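# Unplug the clipped cord from the power strip

## Task

Pull the plug of the cord that the power strip's wire clip is holding out of its socket, leave that plug away from the wire clip, and finish with neither gripper holding any other loose object.

## Robot and tools

Robot: two arms, left_arm and right_arm, each with a two-finger gripper. Bases in the scene frame: left_arm at (+0.031, +0.316, 0) m, turned slightly (quat_wxyz +1.000, 0, 0, +0.018); right_arm at (-0.035, -0.322, 0) m (quat_wxyz +1.000, 0, 0, -0.023). A two-camera stand is fixed behind the arms. Loose objects may get a brief push now and then.

Frames: the scene frame has its origin at table-top height midway between the nominal bases, +x out over the table, +z up, and left_arm on the +y side (arm names do not match image sides). Each arm reports its hand pose, velocities, targets and wrist-camera pose in its own base frame; fixed cameras and the table use the scene frame. Gripper fingers point along the gripper's +z; they open and close along its y. end_effector_position is the spot between the finger pads, roughly 1 cm behind the tips. Printed positions and orientations may be off by a few cm, more at long reach.

Row layout (shared by execute_actions and move): 14 numbers, each in [-1, 1], always covering both arms: left_arm dx, dy, dz, rx, ry, rz, opening, then right_arm in the same seven. dx..rz are an offset from that arm's Hand target as it stood when the action or call began, along that arm's base axes; rotation turns about the Hand target's position. Scale: 1.0 = 0.6 m or 180 degrees; rx, ry, rz form one rotation vector. Offsets never chain from the previous row, but each new call starts from the updated Hand target, so resending an offset moves further. A translation longer than 1.0 may be shortened. Opening is absolute, not an offset: +1 fully open (0.094 m), -1 closed. Sending all six pose numbers as 0 re-commands the current Hand target; a 0 for opening is a real command, so resend the present opening to keep a gripper as it is.

execute_actions(actions, cameras): actions is a list of actions; each action is up to 15 rows, one per 1/30 s step, the last row repeated to fill 15 steps (one action = 0.5 s). Images appear only for an empty list or when cameras names them (["all"], [] or names). An empty list also shows the scene number and fields normally omitted.

move(target, speed, blend, opening_speed, grip_force, blocking, cameras): straight-line gripper paths toward target, one 14-number row or a list of up to 15 rows, all offsets counted from the same starting Hand targets. speed in m/s, 0.002 to 2.9, default 0.25 (turns up to twice that in rad/s), one value or one per target. blend in m rounds corners of a list; 0 stops at each. opening_speed is per second on the -1..+1 scale, at least 0.2. grip_force is N per pad, 10 to 50, per arm or shared, and persists; lower forces close slowly. blocking=false returns after about 0.5 s while the move continues. Paths share a 10 s cap, ignore obstacles and the other arm, lag and overshoot more when fast. The result adds a move: line (done, off_target, moving, held, fault) and limits (paced = pose clipped, held = steps withheld). Keep paths away from an arm's own base.

wait(seconds 0 to 10, cameras): lets time pass holding commands. stop(cameras): brakes a running move. zoom_image(camera, region [x0, y0, x1, y1], at most 504 by 504 px) enlarges part of a camera's newest image. finished_scene(scene 1 or 2) ends the scene irreversibly; the goal must hold without the robot.

Control behaviour: each step the commanded orientation is limited to 40 degrees from the measured one; position takes priority. Grippers often rest a few cm short of target from friction or load; the next command re-requests it, so send the remaining gap if needed. A blocked arm keeps pushing; to release, command its target back behind the gripper.

Result lines: end_effector_position (m) and end_effector_quat_wxyz per arm, Hand target, Tool commands, Joint positions (last value = finger opening in m), Joint velocities (may read within noise), Joint torques (full drive output including gravity; items 1-3 wrap at ±28 N m), grip_measured on the opening scale (reads up to ~2.5 mm wide when empty; about 3 mm narrow on a hard part under full squeeze), motor temperatures. Release by commanding well above grip_measured.

Joint ranges (rad): waist -2.618..3.054, shoulder 0..3.142, elbow 0..3.142 (straight 2.901), wrist pitch -1.571..1.571, wrist yaw -1.571..1.571, wrist roll -2.094..2.094.

Cameras (896x504): cam_head_left, cam_head_right, cam_high, cam_low, cam_left_wrist, cam_right_wrist.

Avoid: dropping or tossing things, letting go of moving parts, anything leaving the table, fast or hard hits on fixed or heavy objects, arm-to-arm contact (including closing on the other gripper), strain on wrist camera cables, and motor heat (75 °C warning, 90 °C fault folds the arm, 100 °C it collapses); don't hold loads stretched out or push against unreachable poses.

Each tool is called after "Request:" in YAML: its name, and indented under it one key for each argument.

## Session

Request:
execute_actions:
  actions: []

Scene clock: 0.00 s.
left_arm: end_effector_position=(+0.1434, -0.1643, +0.1482) grip_measured=+1.000 end_effector_quat_wxyz=(+0.489, -0.002, +0.838, -0.243) | right_arm: end_effector_position=(+0.4003, +0.0209, +0.4341) grip_measured=+1.000 end_effector_quat_wxyz=(+0.693, +0.221, +0.671, +0.146)
Joint positions: left_arm=[-1.631 0.539 0.377 -0.688 -1.003 -1.228 0.094] | right_arm=[0.178 1.154 1.209 -0.053 0.289 0.527 0.094]
Joint velocities: within noise
Joint torques (N m): no reading
Motor temperatures (°C): left_arm=[28 28 31 30 28 25 28] | right_arm=[29 26 34 30 26 27 24]
Heat: left arm: 31 °C; right arm: 34 °C.
Hand target: left_arm +0.1451, -0.1616, +0.1514; +0.496, -0.003, +0.835, -0.239 | right_arm +0.3975, +0.0204, +0.4386; +0.695, +0.220, +0.668, +0.146
Tool commands: left_gripper/opening=+1.0 right_gripper/opening=+1.0

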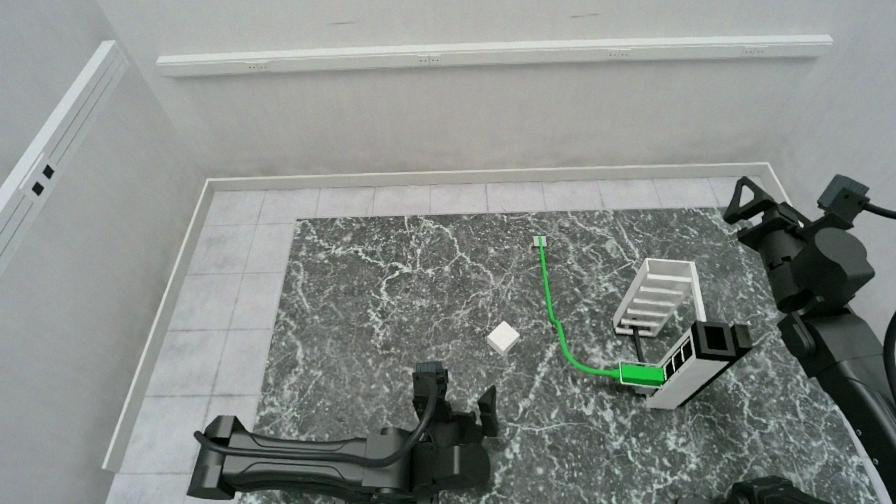

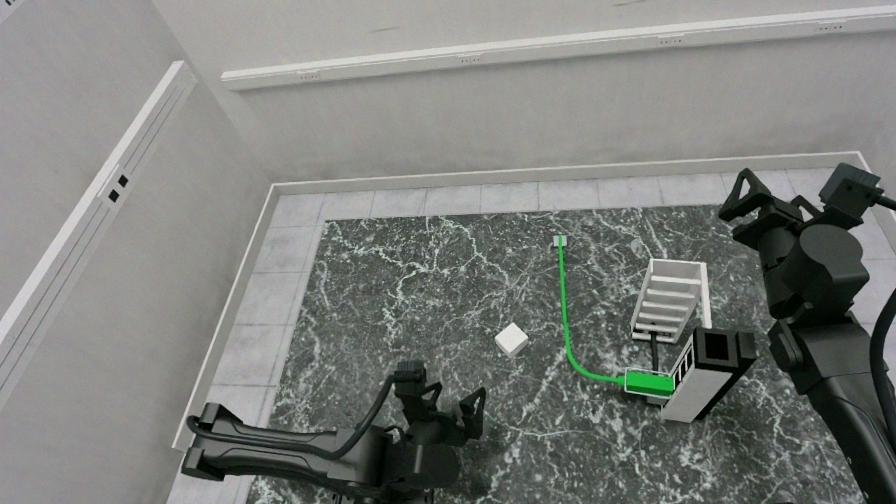

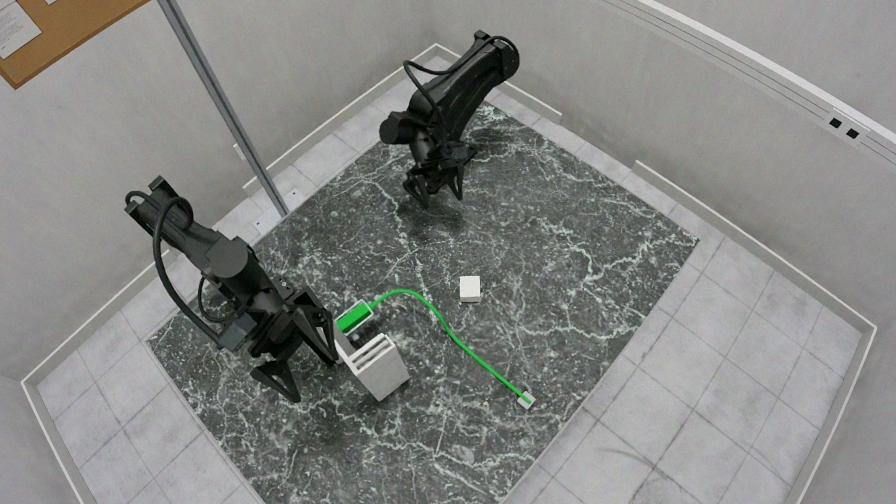

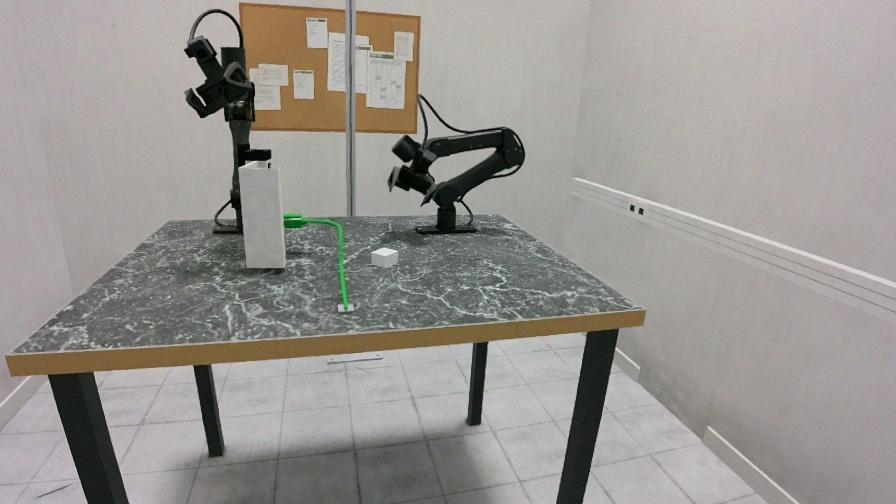

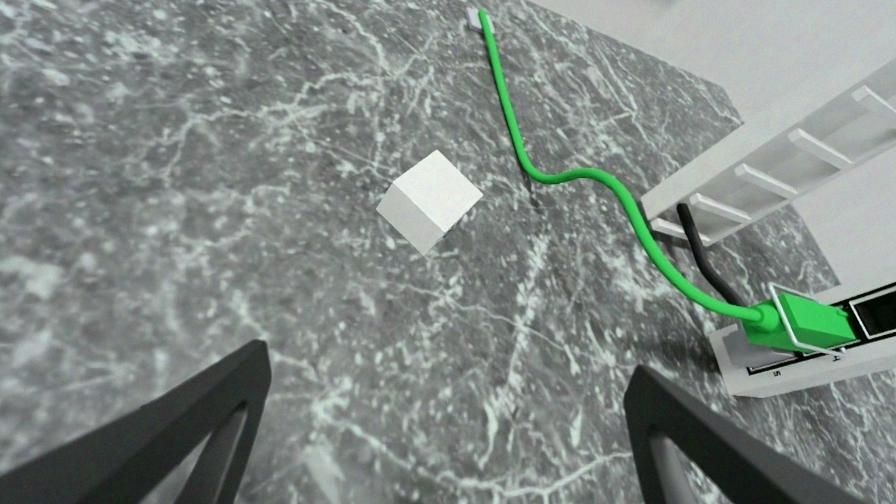

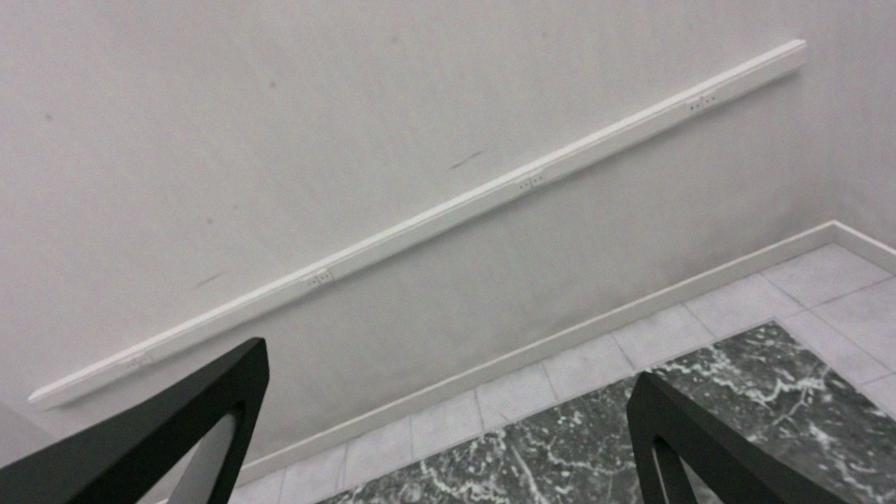

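Request:
zoom_image:
  camera: "cam_left_wrist"
  region: [600, 150, 896, 420]

Request:
zoom_image:
  camera: "cam_head_left"
  region: [560, 240, 780, 430]

Request:
zoom_image:
  camera: "cam_head_right"
  region: [560, 240, 780, 430]

Request:
zoom_image:
  camera: "cam_low"
  region: [200, 130, 420, 320]

Request:
zoom_image:
  camera: "cam_high"
  region: [290, 270, 490, 430]

Scaled by 1.703 from the camera's 896x504 image, which has a finer 1280x720 frame.

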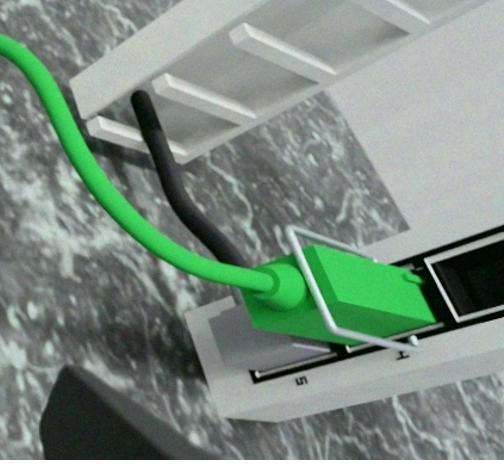

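Scaled by 2.291 from the camera's 896x504 image, which has a finer 1280x720 frame.

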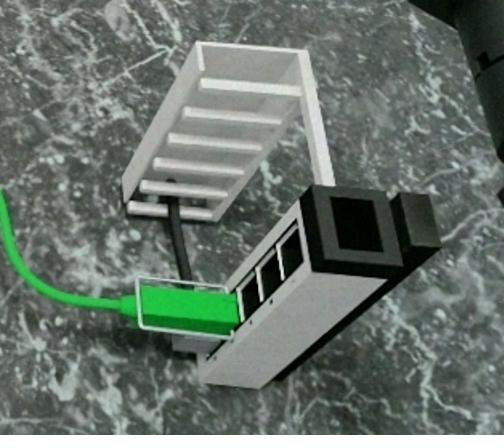

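Scaled by 2.291 from the camera's 896x504 image, which has a finer 1280x720 frame.

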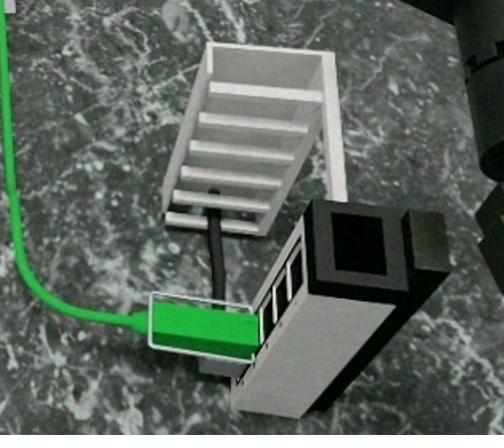

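Scaled by 2.291 from the camera's 896x504 image, which has a finer 1280x720 frame.

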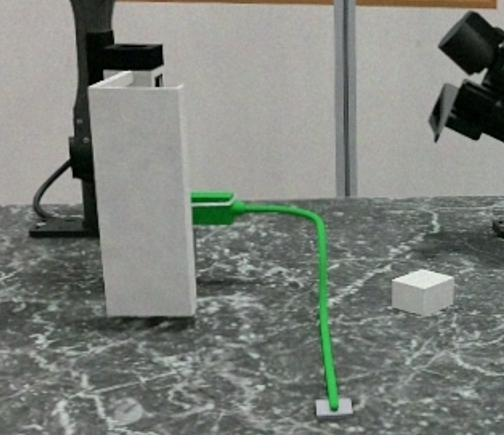

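Scaled by 2.520 from the camera's 896x504 image, which has a finer 1280x720 frame.

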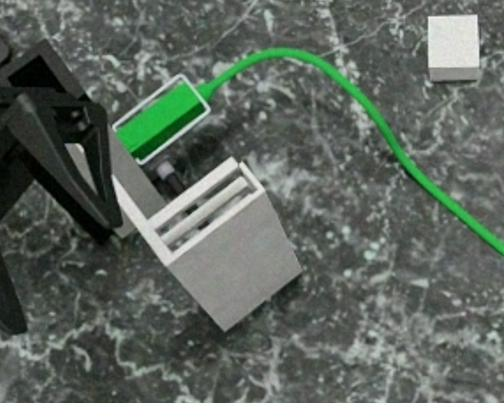

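Request:
move:
  target: [0.158,-0.06,0.15,0.084,-0.114,-0.412,1,0,0,0,0,0,0,1]
  cameras: ["cam_left_wrist","cam_head_left","cam_low"]

Scene clock: 38.17 s.
left_arm: end_effector_position=(+0.2368, -0.1961, +0.2320) grip_measured=+1.000 end_effector_quat_wxyz=(+0.371, +0.597, +0.606, -0.373) | right_arm: end_effector_position=(+0.4003, +0.0209, +0.4341) grip_measured=+1.000 end_effector_quat_wxyz=(+0.693, +0.221, +0.671, +0.146)
Joint positions: left_arm=[-0.15 1.363 1.134 -1.041 1.084 1.224 0.094] | right_arm=[0.178 1.154 1.209 -0.053 0.289 0.527 0.094]
Joint torques (N m): left_arm=[0.44 -2.52 10.02 0.31 0.66 0.15] | right_arm=[-0.13 -4.21 8.34 2.32 -0.08 -0.1]
Motor temperatures (°C): left_arm=[28 28 33 32 29 25 28] | right_arm=[28 26 37 36 26 27 24]
Heat: left arm: 33 °C; right arm: 37 °C.
Hand target: left_arm +0.2399, -0.1976, +0.2413; +0.380, +0.597, +0.596, -0.380 | right_arm +0.3975, +0.0204, +0.4386; +0.695, +0.220, +0.668, +0.146
Off the commanded pose: left_arm 0.010 m, 2 deg | right_arm 0.005 m, 0 deg.
move: done
Images, in order (width x height): cam_head_left 896x504, cam_low 896x504, cam_left_wrist 896x504.

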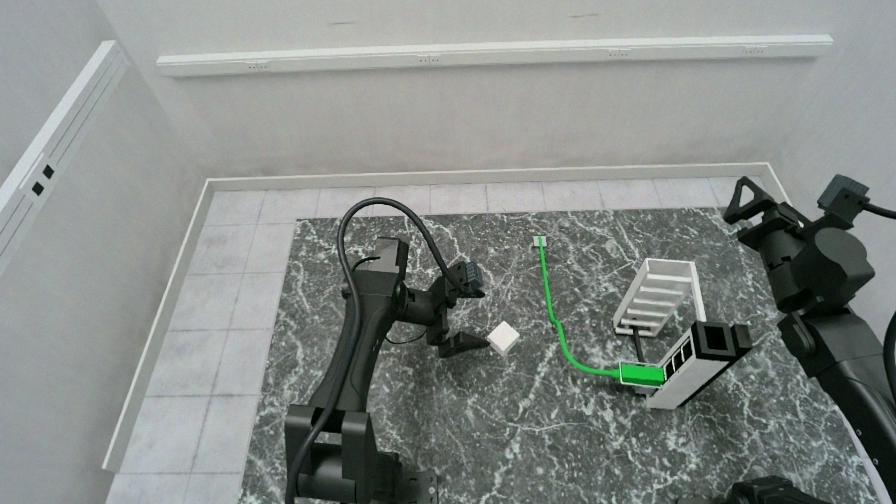

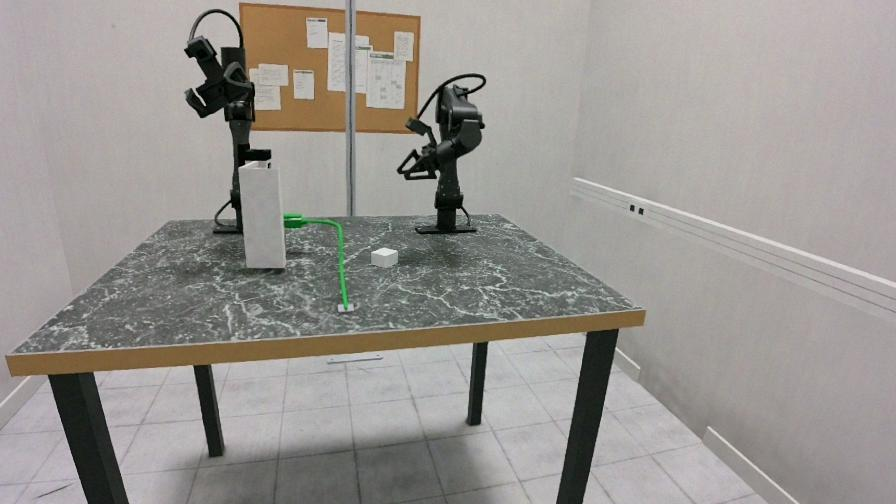

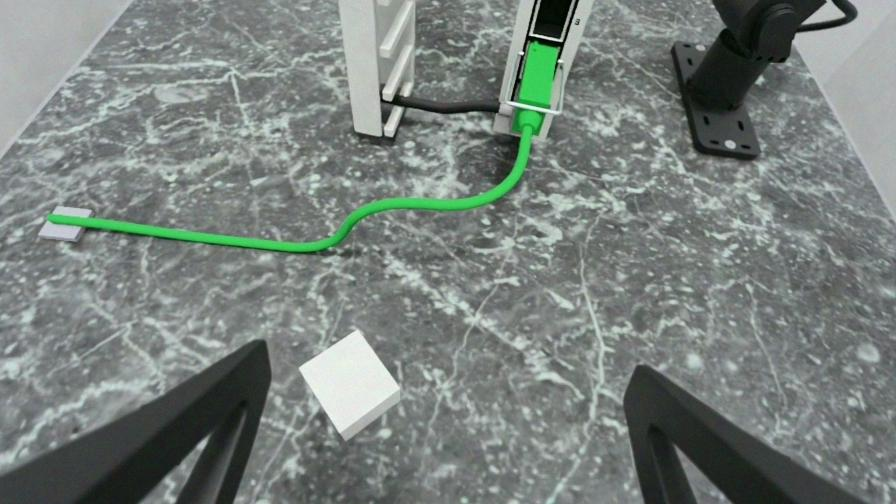

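Request:
move:
  target: [-0.117,-0.2,-0.03,0,0,0,1,0,0,0,0,0,0,1]
  cameras: ["cam_left_wrist","cam_head_left","cam_head_right","cam_low"]

Request:
zoom_image:
  camera: "cam_left_wrist"
  region: [360, 0, 660, 250]

Scene clock: 55.83 s.
left_arm: end_effector_position=(+0.1760, -0.3183, +0.2213) grip_measured=+1.000 end_effector_quat_wxyz=(+0.375, +0.594, +0.603, -0.377) | right_arm: end_effector_position=(+0.4003, +0.0209, +0.4341) grip_measured=+1.000 end_effector_quat_wxyz=(+0.693, +0.221, +0.671, +0.146)
Joint positions: left_arm=[-0.731 1.208 0.869 -0.283 0.731 0.436 0.094] | right_arm=[0.178 1.154 1.209 -0.053 0.289 0.527 0.094]
Joint torques (N m): left_arm=[-0.79 -4.75 6.58 1.41 0.17 -0.05] | right_arm=[0.03 -4.14 8.34 2.3 -0.03 -0.13]
Heat: left arm: 34 °C; right arm: 37 °C.
Hand target: left_arm +0.1698, -0.3176, +0.2232; +0.380, +0.597, +0.596, -0.380 | right_arm +0.3975, +0.0204, +0.4386; +0.695, +0.220, +0.668, +0.146
Off the commanded pose: left_arm 0.007 m, 1 deg | right_arm 0.005 m, 0 deg.
move: done
Images, in order (width x height): cam_head_left 896x504, cam_head_right 896x504, cam_low 896x504, cam_left_wrist 896x504.

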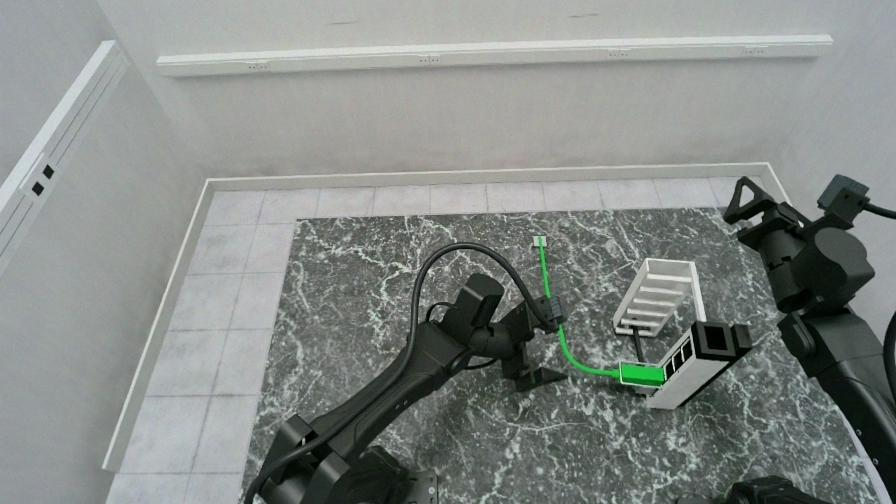

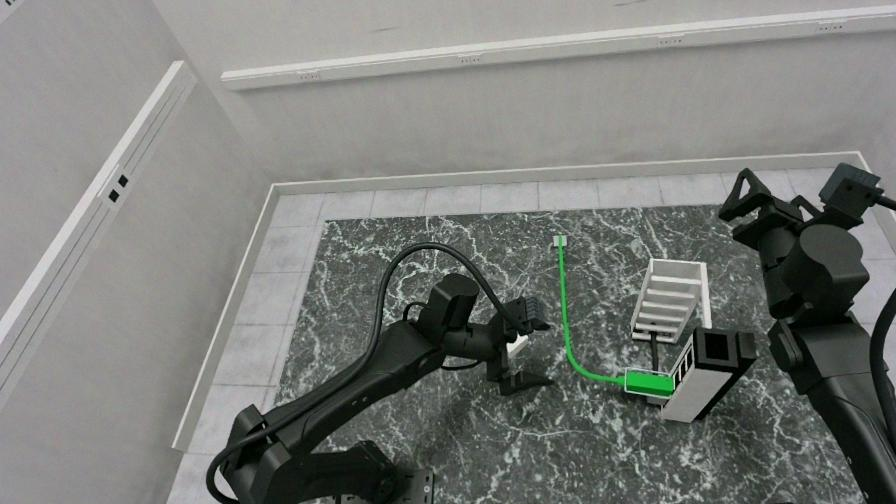

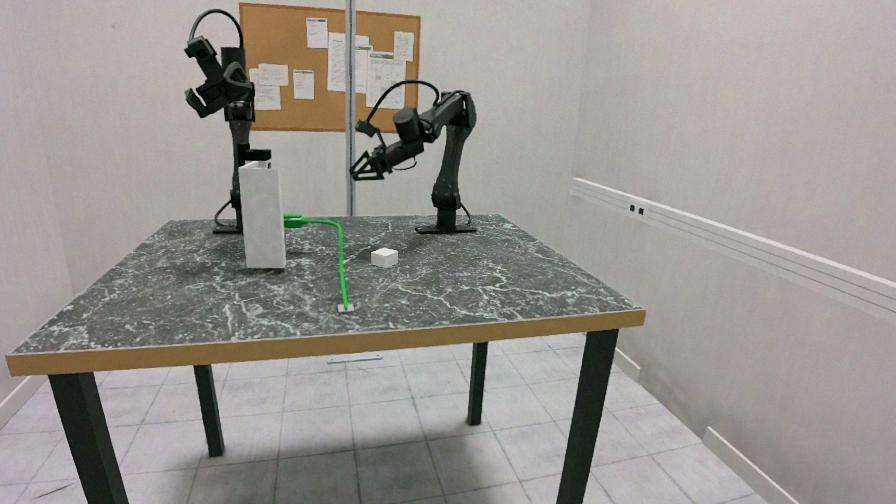

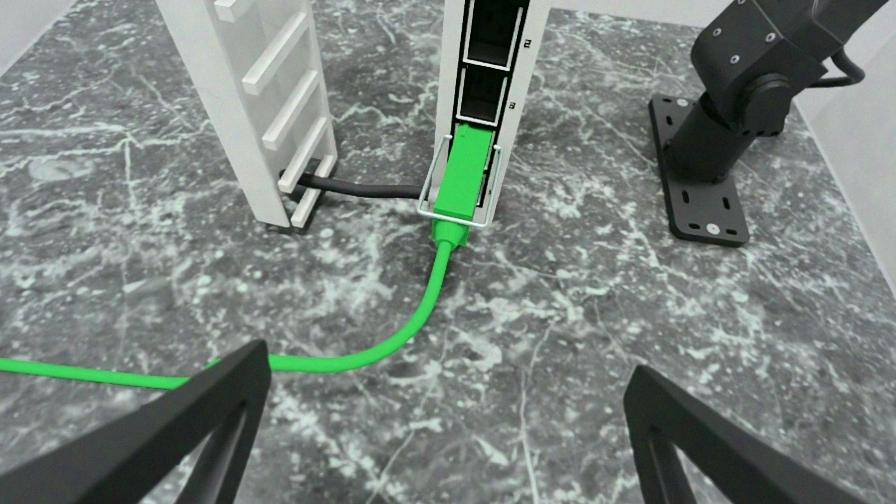

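Scaled by 1.680 from the camera's 896x504 image, which has a finer 1280x720 frame.

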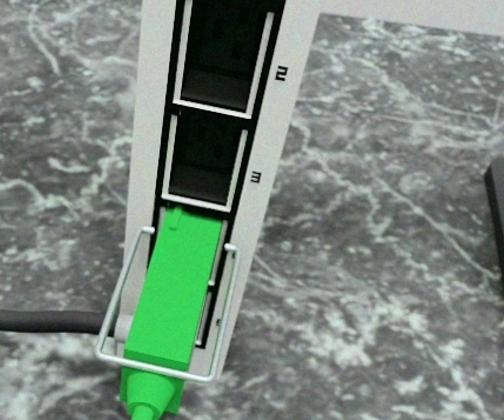

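Request:
move:
  target: [0.044,-0.041,-0.105,-0.138,0.016,-0.0705,1,0,0,0,0,0,0,1]
  cameras: ["cam_left_wrist","cam_head_left","cam_high"]

Request:
zoom_image:
  camera: "cam_left_wrist"
  region: [300, 50, 600, 300]

Scene clock: 89.33 s.
left_arm: end_effector_position=(+0.1975, -0.3444, +0.1693) grip_measured=+1.000 end_effector_quat_wxyz=(+0.446, +0.555, +0.435, -0.551) | right_arm: end_effector_position=(+0.4003, +0.0209, +0.4341) grip_measured=+1.000 end_effector_quat_wxyz=(+0.693, +0.221, +0.671, +0.146)
Joint positions: left_arm=[-0.62 1.798 0.583 1.23 1.175 0.002 0.094] | right_arm=[0.178 1.154 1.209 -0.053 0.289 0.527 0.094]
Joint torques (N m): left_arm=[0.29 -4.04 4.25 1.32 -0.01 -0.01] | right_arm=[-0.05 -4.18 8.16 2.33 0.01 -0.11]
Heat: left arm: 34 °C; right arm: 39 °C.
Hand target: left_arm +0.1962, -0.3422, +0.1604; +0.440, +0.553, +0.440, -0.553 | right_arm +0.3975, +0.0204, +0.4386; +0.695, +0.220, +0.668, +0.146
Off the commanded pose: left_arm 0.009 m, 1 deg | right_arm 0.005 m, 0 deg.
move: done
Images, in order (width x height): cam_head_left 896x504, cam_high 896x504, cam_left_wrist 896x504.

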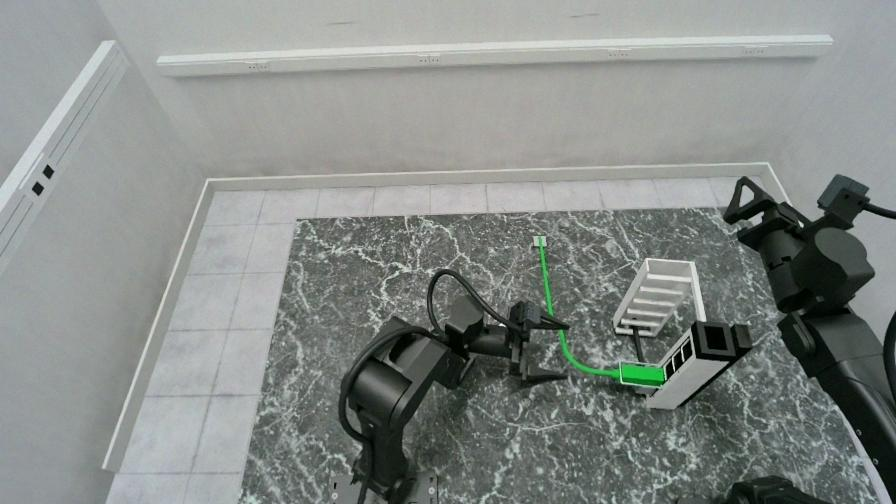

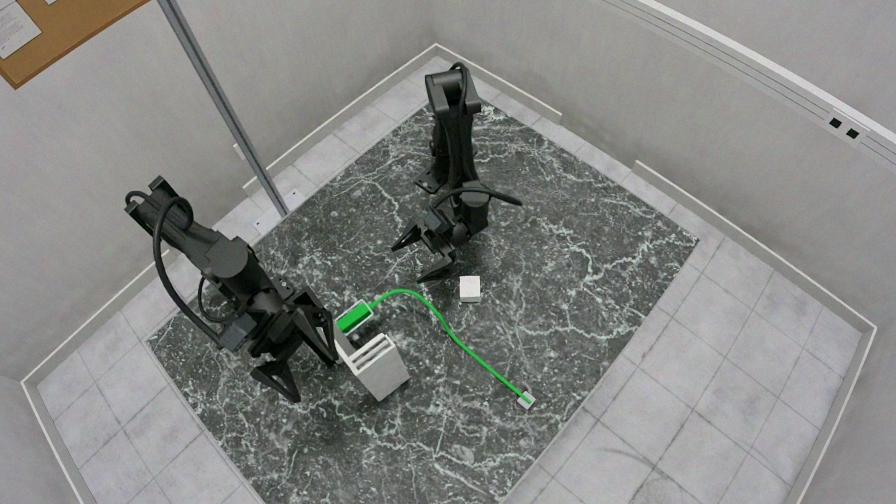

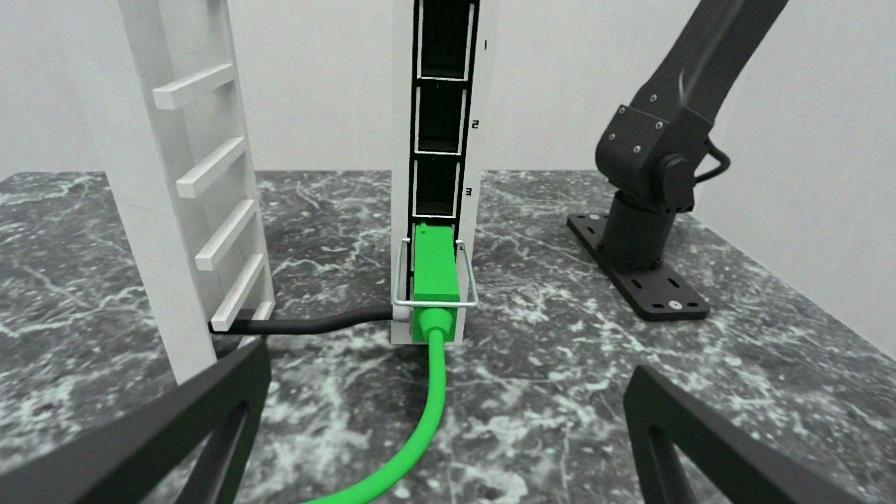

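Scaled by 1.680 from the camera's 896x504 image, which has a finer 1280x720 frame.

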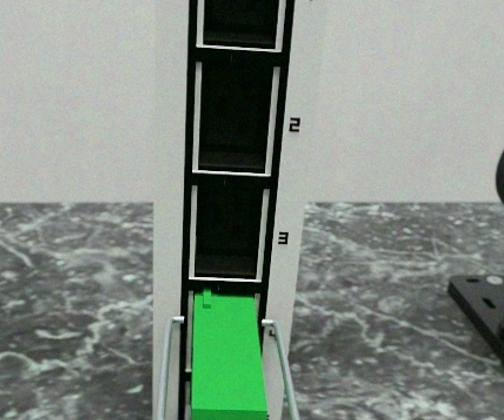

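Request:
move:
  target: [-0.035,-0.027,-0.127,0,0,0,-1,0,0,0,0,0,0,1]
  cameras: ["cam_left_wrist","cam_low"]

Scene clock: 112.93 s.
left_arm: end_effector_position=(+0.1756, -0.3570, +0.0733) grip_measured=-0.997 end_effector_quat_wxyz=(+0.394, +0.552, +0.481, -0.556) | right_arm: end_effector_position=(+0.4003, +0.0209, +0.4341) grip_measured=+1.000 end_effector_quat_wxyz=(+0.693, +0.221, +0.671, +0.146)
Joint positions: left_arm=[-0.7 2.124 0.536 1.431 1.103 0.041 0] | right_arm=[0.178 1.154 1.209 -0.053 0.289 0.527 0.094]
Joint torques (N m): left_arm=[-0.4 -4.98 3 2.49 -0.03 0.1] | right_arm=[-0.08 -4.04 8.23 2.34 -0.02 -0.08]
Heat: left arm: 35 °C; right arm: 40 °C.
Hand target: left_arm +0.1752, -0.3584, +0.0841; +0.440, +0.553, +0.441, -0.553 | right_arm +0.3975, +0.0204, +0.4386; +0.695, +0.220, +0.668, +0.146
Off the commanded pose: left_arm 0.011 m, 7 deg | right_arm 0.005 m, 0 deg.
joint sent to its limit (left arm) — joint 4 (wrist pitch), upper limit. The joint targets still meet the commanded pose.
move: off_target (left_arm)
Images, in order (width x height): cam_low 896x504, cam_left_wrist 896x504.

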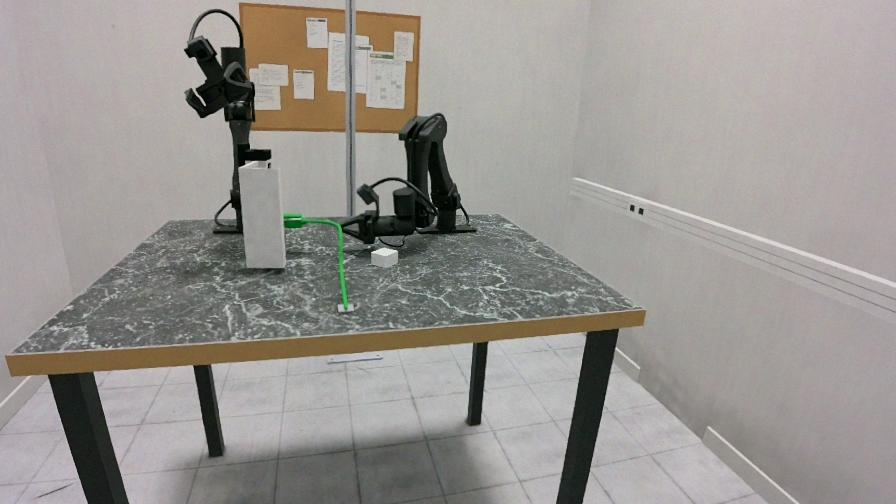

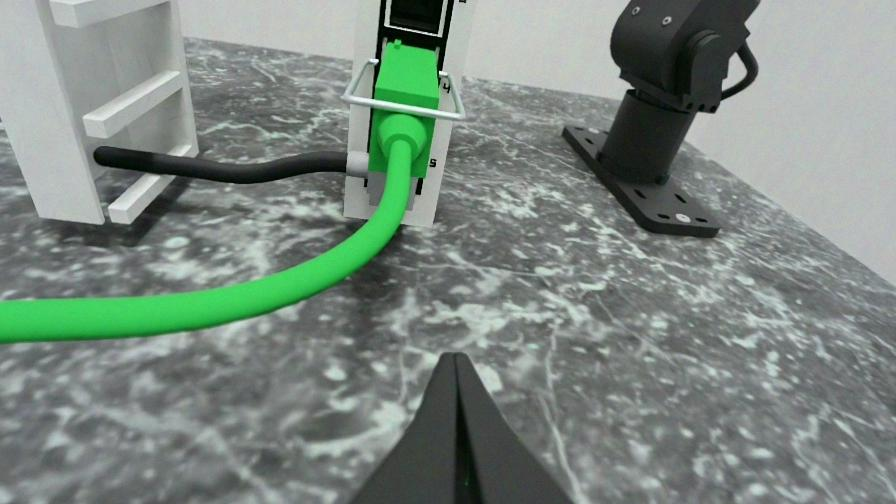

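Request:
move:
  target:
    - [-0.016,-0.068,0.02,0,0,0,-1,0,0,0,0,0,0,1]
    - [-0.031,-0.138,0.014,0,0,0,-1,0,0,0,0,0,0,1]
  blend: 0.01
  speed: 0.12
  cameras: ["cam_left_wrist","cam_head_left","cam_low"]

Request:
zoom_image:
  camera: "cam_left_wrist"
  region: [330, 150, 570, 400]

Scene clock: 122.30 s.
left_arm: end_effector_position=(+0.1543, -0.4372, +0.0912) grip_measured=-0.997 end_effector_quat_wxyz=(+0.426, +0.555, +0.452, -0.554) | right_arm: end_effector_position=(+0.4003, +0.0209, +0.4341) grip_measured=+1.000 end_effector_quat_wxyz=(+0.693, +0.221, +0.671, +0.146)
Joint positions: left_arm=[-0.932 2.179 0.714 1.429 0.87 0 0] | right_arm=[0.178 1.154 1.209 -0.053 0.289 0.527 0.094]
Joint torques (N m): left_arm=[-0.28 -5.5 5.89 1.8 -0.06 0.02] | right_arm=[-0.23 -4.12 8.31 2.33 -0.03 -0.07]
Motor temperatures (°C): left_arm=[28 29 31 38 28 25 28] | right_arm=[28 26 37 41 26 27 24]
Heat: left arm: 38 °C; right arm: 41 °C.
Hand target: left_arm +0.1565, -0.4412, +0.0925; +0.440, +0.553, +0.440, -0.553 | right_arm +0.3975, +0.0204, +0.4386; +0.695, +0.220, +0.668, +0.146
Off the commanded pose: left_arm 0.005 m, 2 deg | right_arm 0.005 m, 0 deg.
move: done
Images, in order (width x height): cam_head_left 896x504, cam_low 896x504, cam_left_wrist 896x504.

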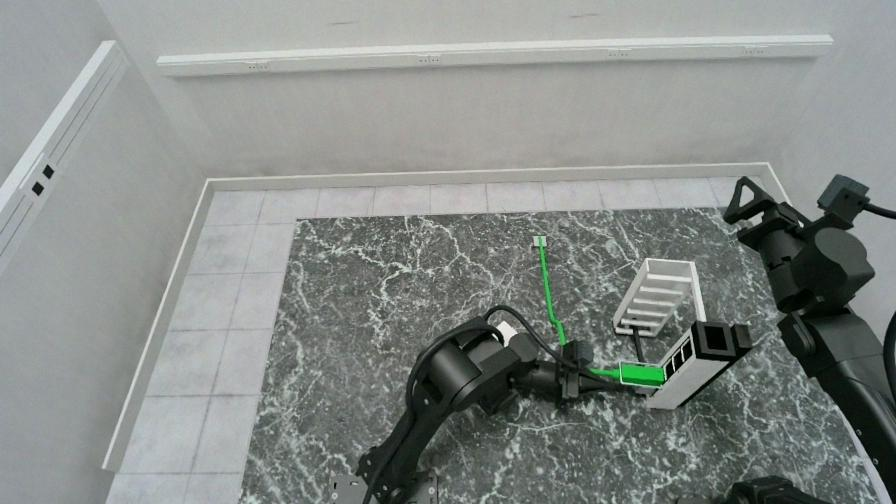

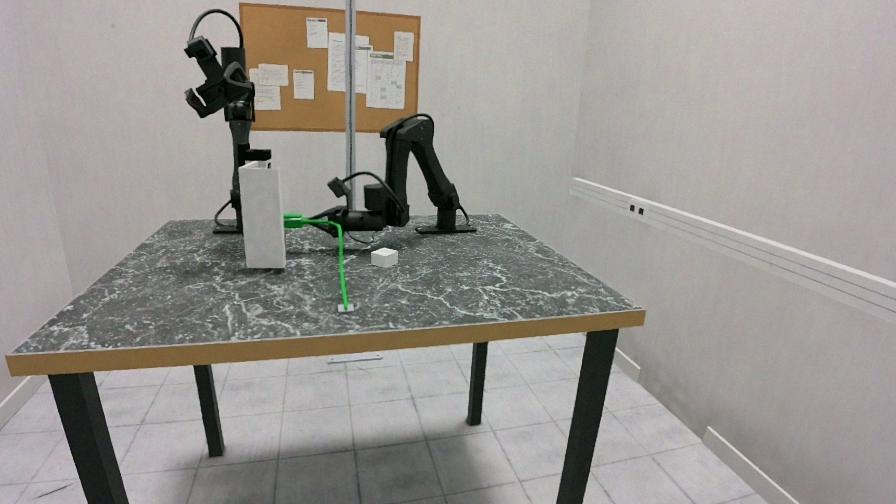

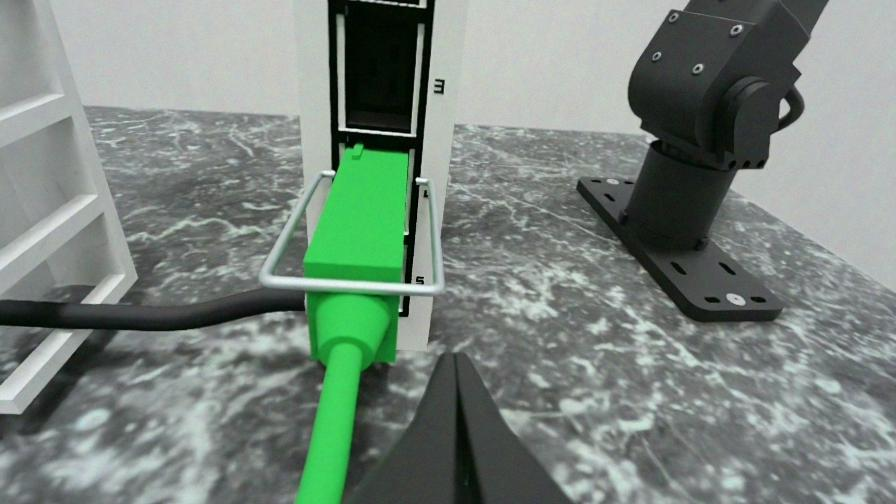

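Scaled by 2.016 from the camera's 896x504 image, which has a finer 1280x720 frame.

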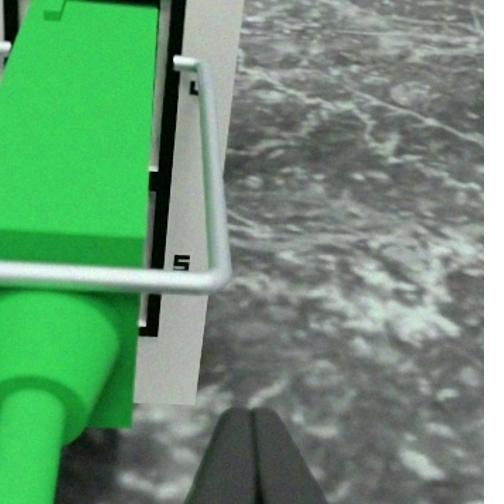

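Request:
move:
  target:
    - [0.002,-0.031,0,0,0,0,-1,0,0,0,0,0,0,1]
    - [0,-0.039,0.107,0,0,0,-1,0,0,0,0,0,0,1]
    - [-0.01,-0.083,0.133,0,0,0,-1,0,0,0,0,0,0,1]
    - [-0.014,-0.1,0.147,0,0,0,-1,0,0,0,0,0,0,1]
  blend: [0.003,0.01,0.005,0]
  speed: 0.06
  cameras: ["cam_left_wrist","cam_head_left","cam_low"]

Scene clock: 145.10 s.
left_arm: end_effector_position=(+0.1572, -0.4732, +0.1174) grip_measured=-0.997 end_effector_quat_wxyz=(+0.376, +0.544, +0.523, -0.538) | right_arm: end_effector_position=(+0.4003, +0.0209, +0.4341) grip_measured=+1.000 end_effector_quat_wxyz=(+0.693, +0.221, +0.671, +0.146)
Joint positions: left_arm=[-1.002 2.014 0.85 0.972 0.755 -0.025 0] | right_arm=[0.178 1.154 1.209 -0.053 0.289 0.527 0.094]
Joint torques (N m): left_arm=[-3.63 -11.21 12.97 2.16 -0.03 0.21] | right_arm=[-0.08 -4.07 8.25 2.37 -0.05 -0.11]
Heat: left arm: 39 °C; right arm: 42 °C.
Hand target: left_arm +0.1482, -0.5012, +0.1807; +0.440, +0.553, +0.441, -0.553 | right_arm +0.3975, +0.0204, +0.4386; +0.695, +0.220, +0.668, +0.146
Off the commanded pose: left_arm 0.070 m, 12 deg | right_arm 0.005 m, 0 deg.
move: off_target (left_arm)
Images, in order (width x height): cam_head_left 896x504, cam_low 896x504, cam_left_wrist 896x504.

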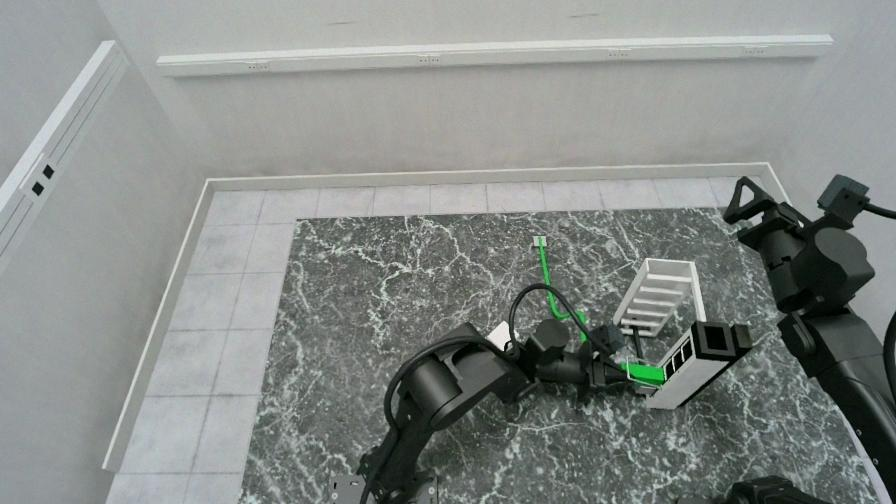

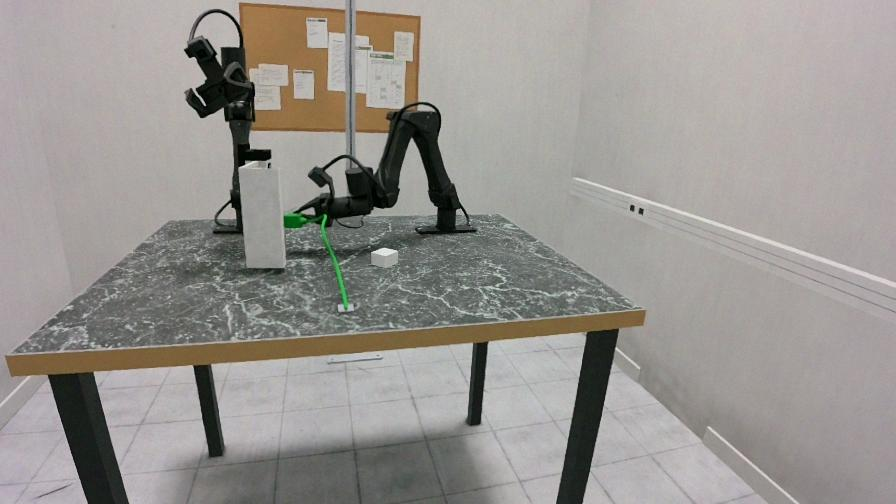

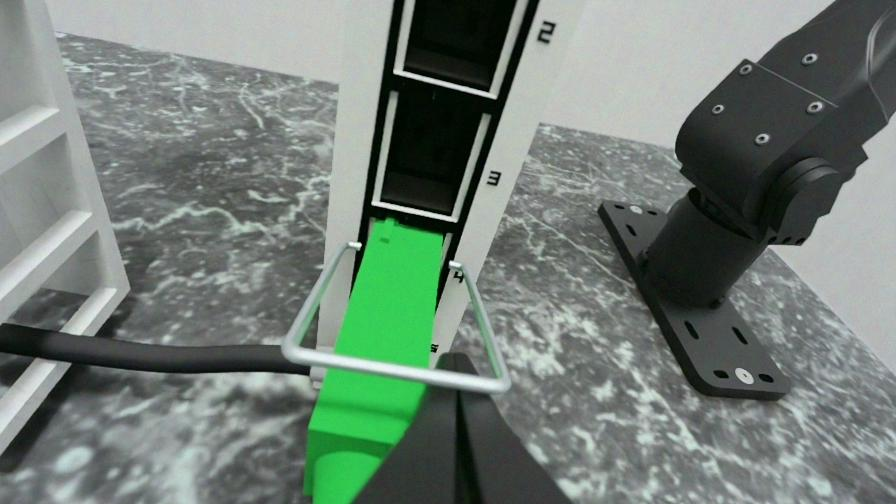

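Request:
move:
  target: [0.01,0.03,0.06,0,0,0,-1,0,0,0,0,0,0,1]
  speed: 0.06
  cameras: ["cam_left_wrist","cam_head_left"]

Scene clock: 157.43 s.
left_arm: end_effector_position=(+0.1518, -0.4680, +0.1380) grip_measured=-0.997 end_effector_quat_wxyz=(+0.354, +0.546, +0.538, -0.536) | right_arm: end_effector_position=(+0.4003, +0.0209, +0.4341) grip_measured=+1.000 end_effector_quat_wxyz=(+0.693, +0.221, +0.671, +0.146)
Joint positions: left_arm=[-1.004 1.903 0.859 0.802 0.76 -0.025 0] | right_arm=[0.178 1.154 1.209 -0.053 0.289 0.527 0.094]
Joint torques (N m): left_arm=[-0.46 -12.88 12.22 2.47 0.27 0.33] | right_arm=[-0.05 -4.3 8.18 2.36 -0.02 -0.04]
Heat: left arm: 42 °C; right arm: 42 °C.
Hand target: left_arm +0.1542, -0.4832, +0.2167; +0.440, +0.553, +0.441, -0.553 | right_arm +0.3975, +0.0204, +0.4386; +0.695, +0.220, +0.668, +0.146
Off the commanded pose: left_arm 0.080 m, 15 deg | right_arm 0.005 m, 0 deg.
move: off_target (left_arm)
Images, in order (width x height): cam_head_left 896x504, cam_left_wrist 896x504.

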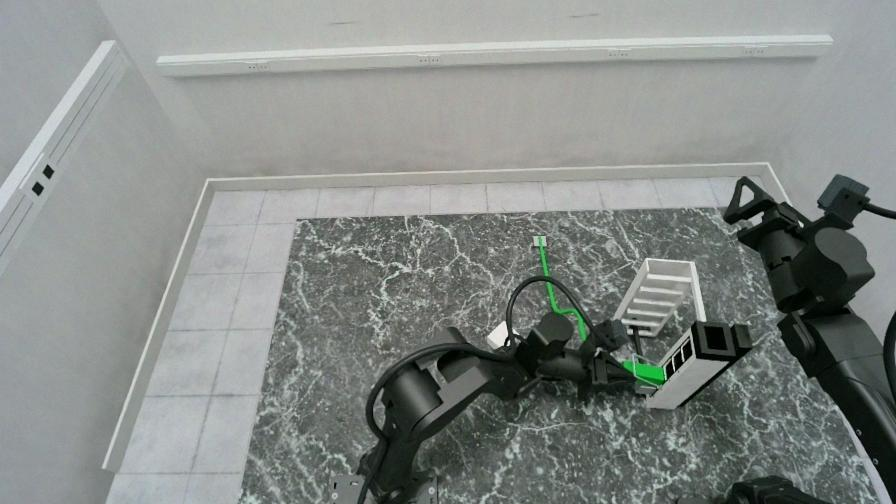

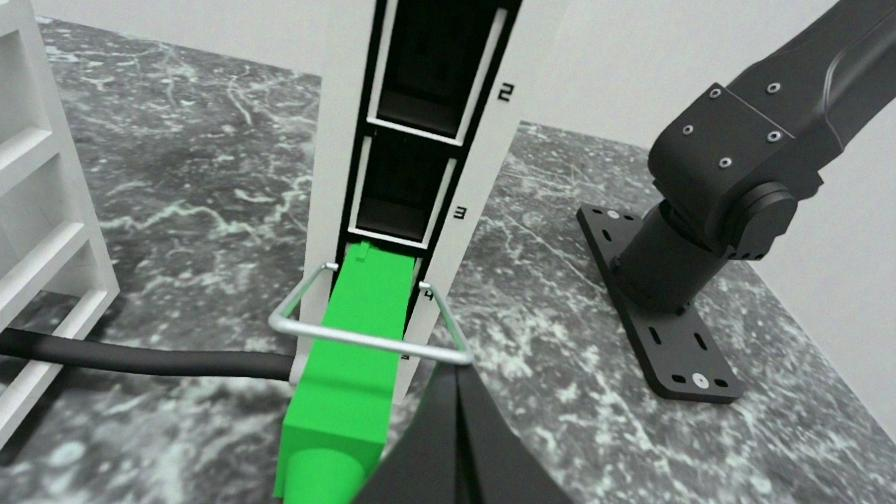

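Request:
move:
  target:
    - [-0.014,-0.055,0.03,0,0,0,-1,0,0,0,0,0,0,1]
    - [-0.025,-0.1,0.07,0,0,0,-1,0,0,0,0,0,0,1]
  speed: 0.06
  blend: 0.01
  cameras: ["cam_left_wrist","cam_head_left"]

Scene clock: 165.40 s.
left_arm: end_effector_position=(+0.1701, -0.4959, +0.1533) grip_measured=-0.997 end_effector_quat_wxyz=(+0.347, +0.532, +0.593, -0.495) | right_arm: end_effector_position=(+0.4003, +0.0209, +0.4341) grip_measured=+1.000 end_effector_quat_wxyz=(+0.693, +0.221, +0.671, +0.146)
Joint positions: left_arm=[-1.04 1.888 1.038 0.514 0.623 -0.028 0] | right_arm=[0.178 1.154 1.209 -0.053 0.289 0.527 0.094]
Joint torques (N m): left_arm=[-5.9 -11.58 16.24 3.25 0.64 0.38] | right_arm=[-0.1 -4.19 8.34 2.34 0 -0.07]
Motor temperatures (°C): left_arm=[28 33 35 44 28 25 28] | right_arm=[28 26 37 43 26 27 24]
Heat: left arm: 44 °C; right arm: 43 °C.
Hand target: left_arm +0.1391, -0.5432, +0.2588; +0.440, +0.553, +0.440, -0.553 | right_arm +0.3975, +0.0204, +0.4386; +0.695, +0.220, +0.668, +0.146
Off the commanded pose: left_arm 0.120 m, 22 deg | right_arm 0.005 m, 0 deg.
move: off_target (left_arm)
Images, in order (width x height): cam_head_left 896x504, cam_left_wrist 896x504.

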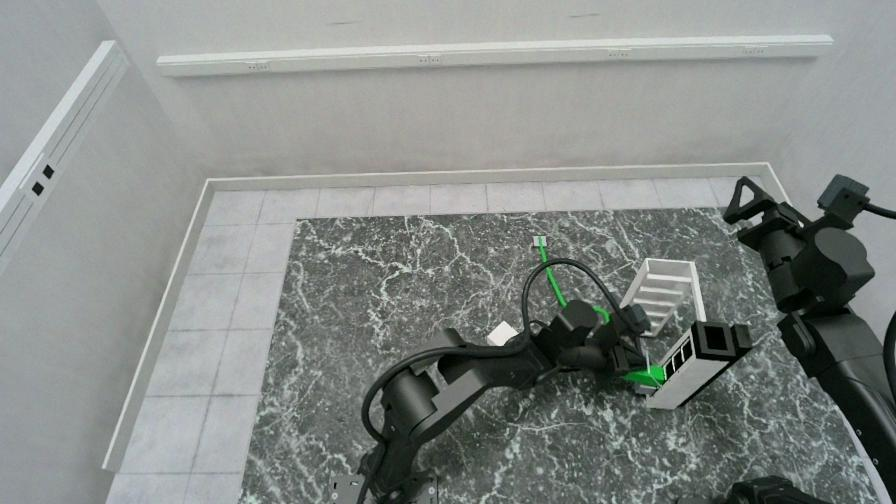

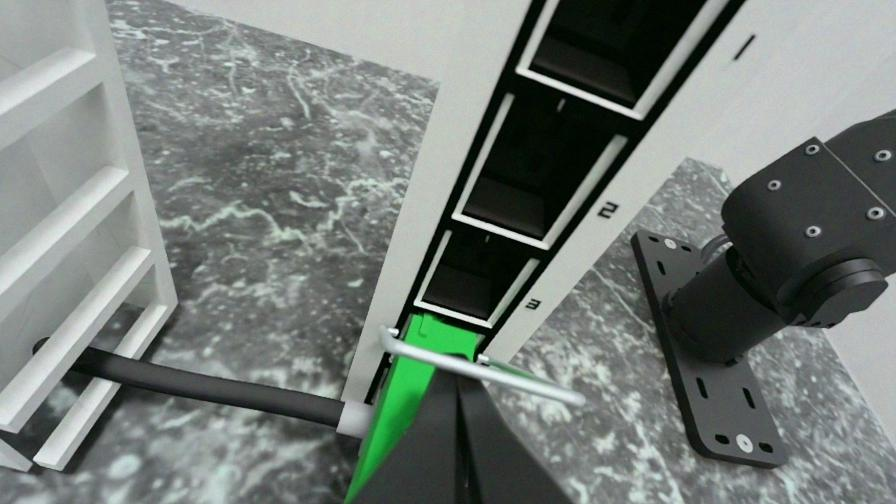

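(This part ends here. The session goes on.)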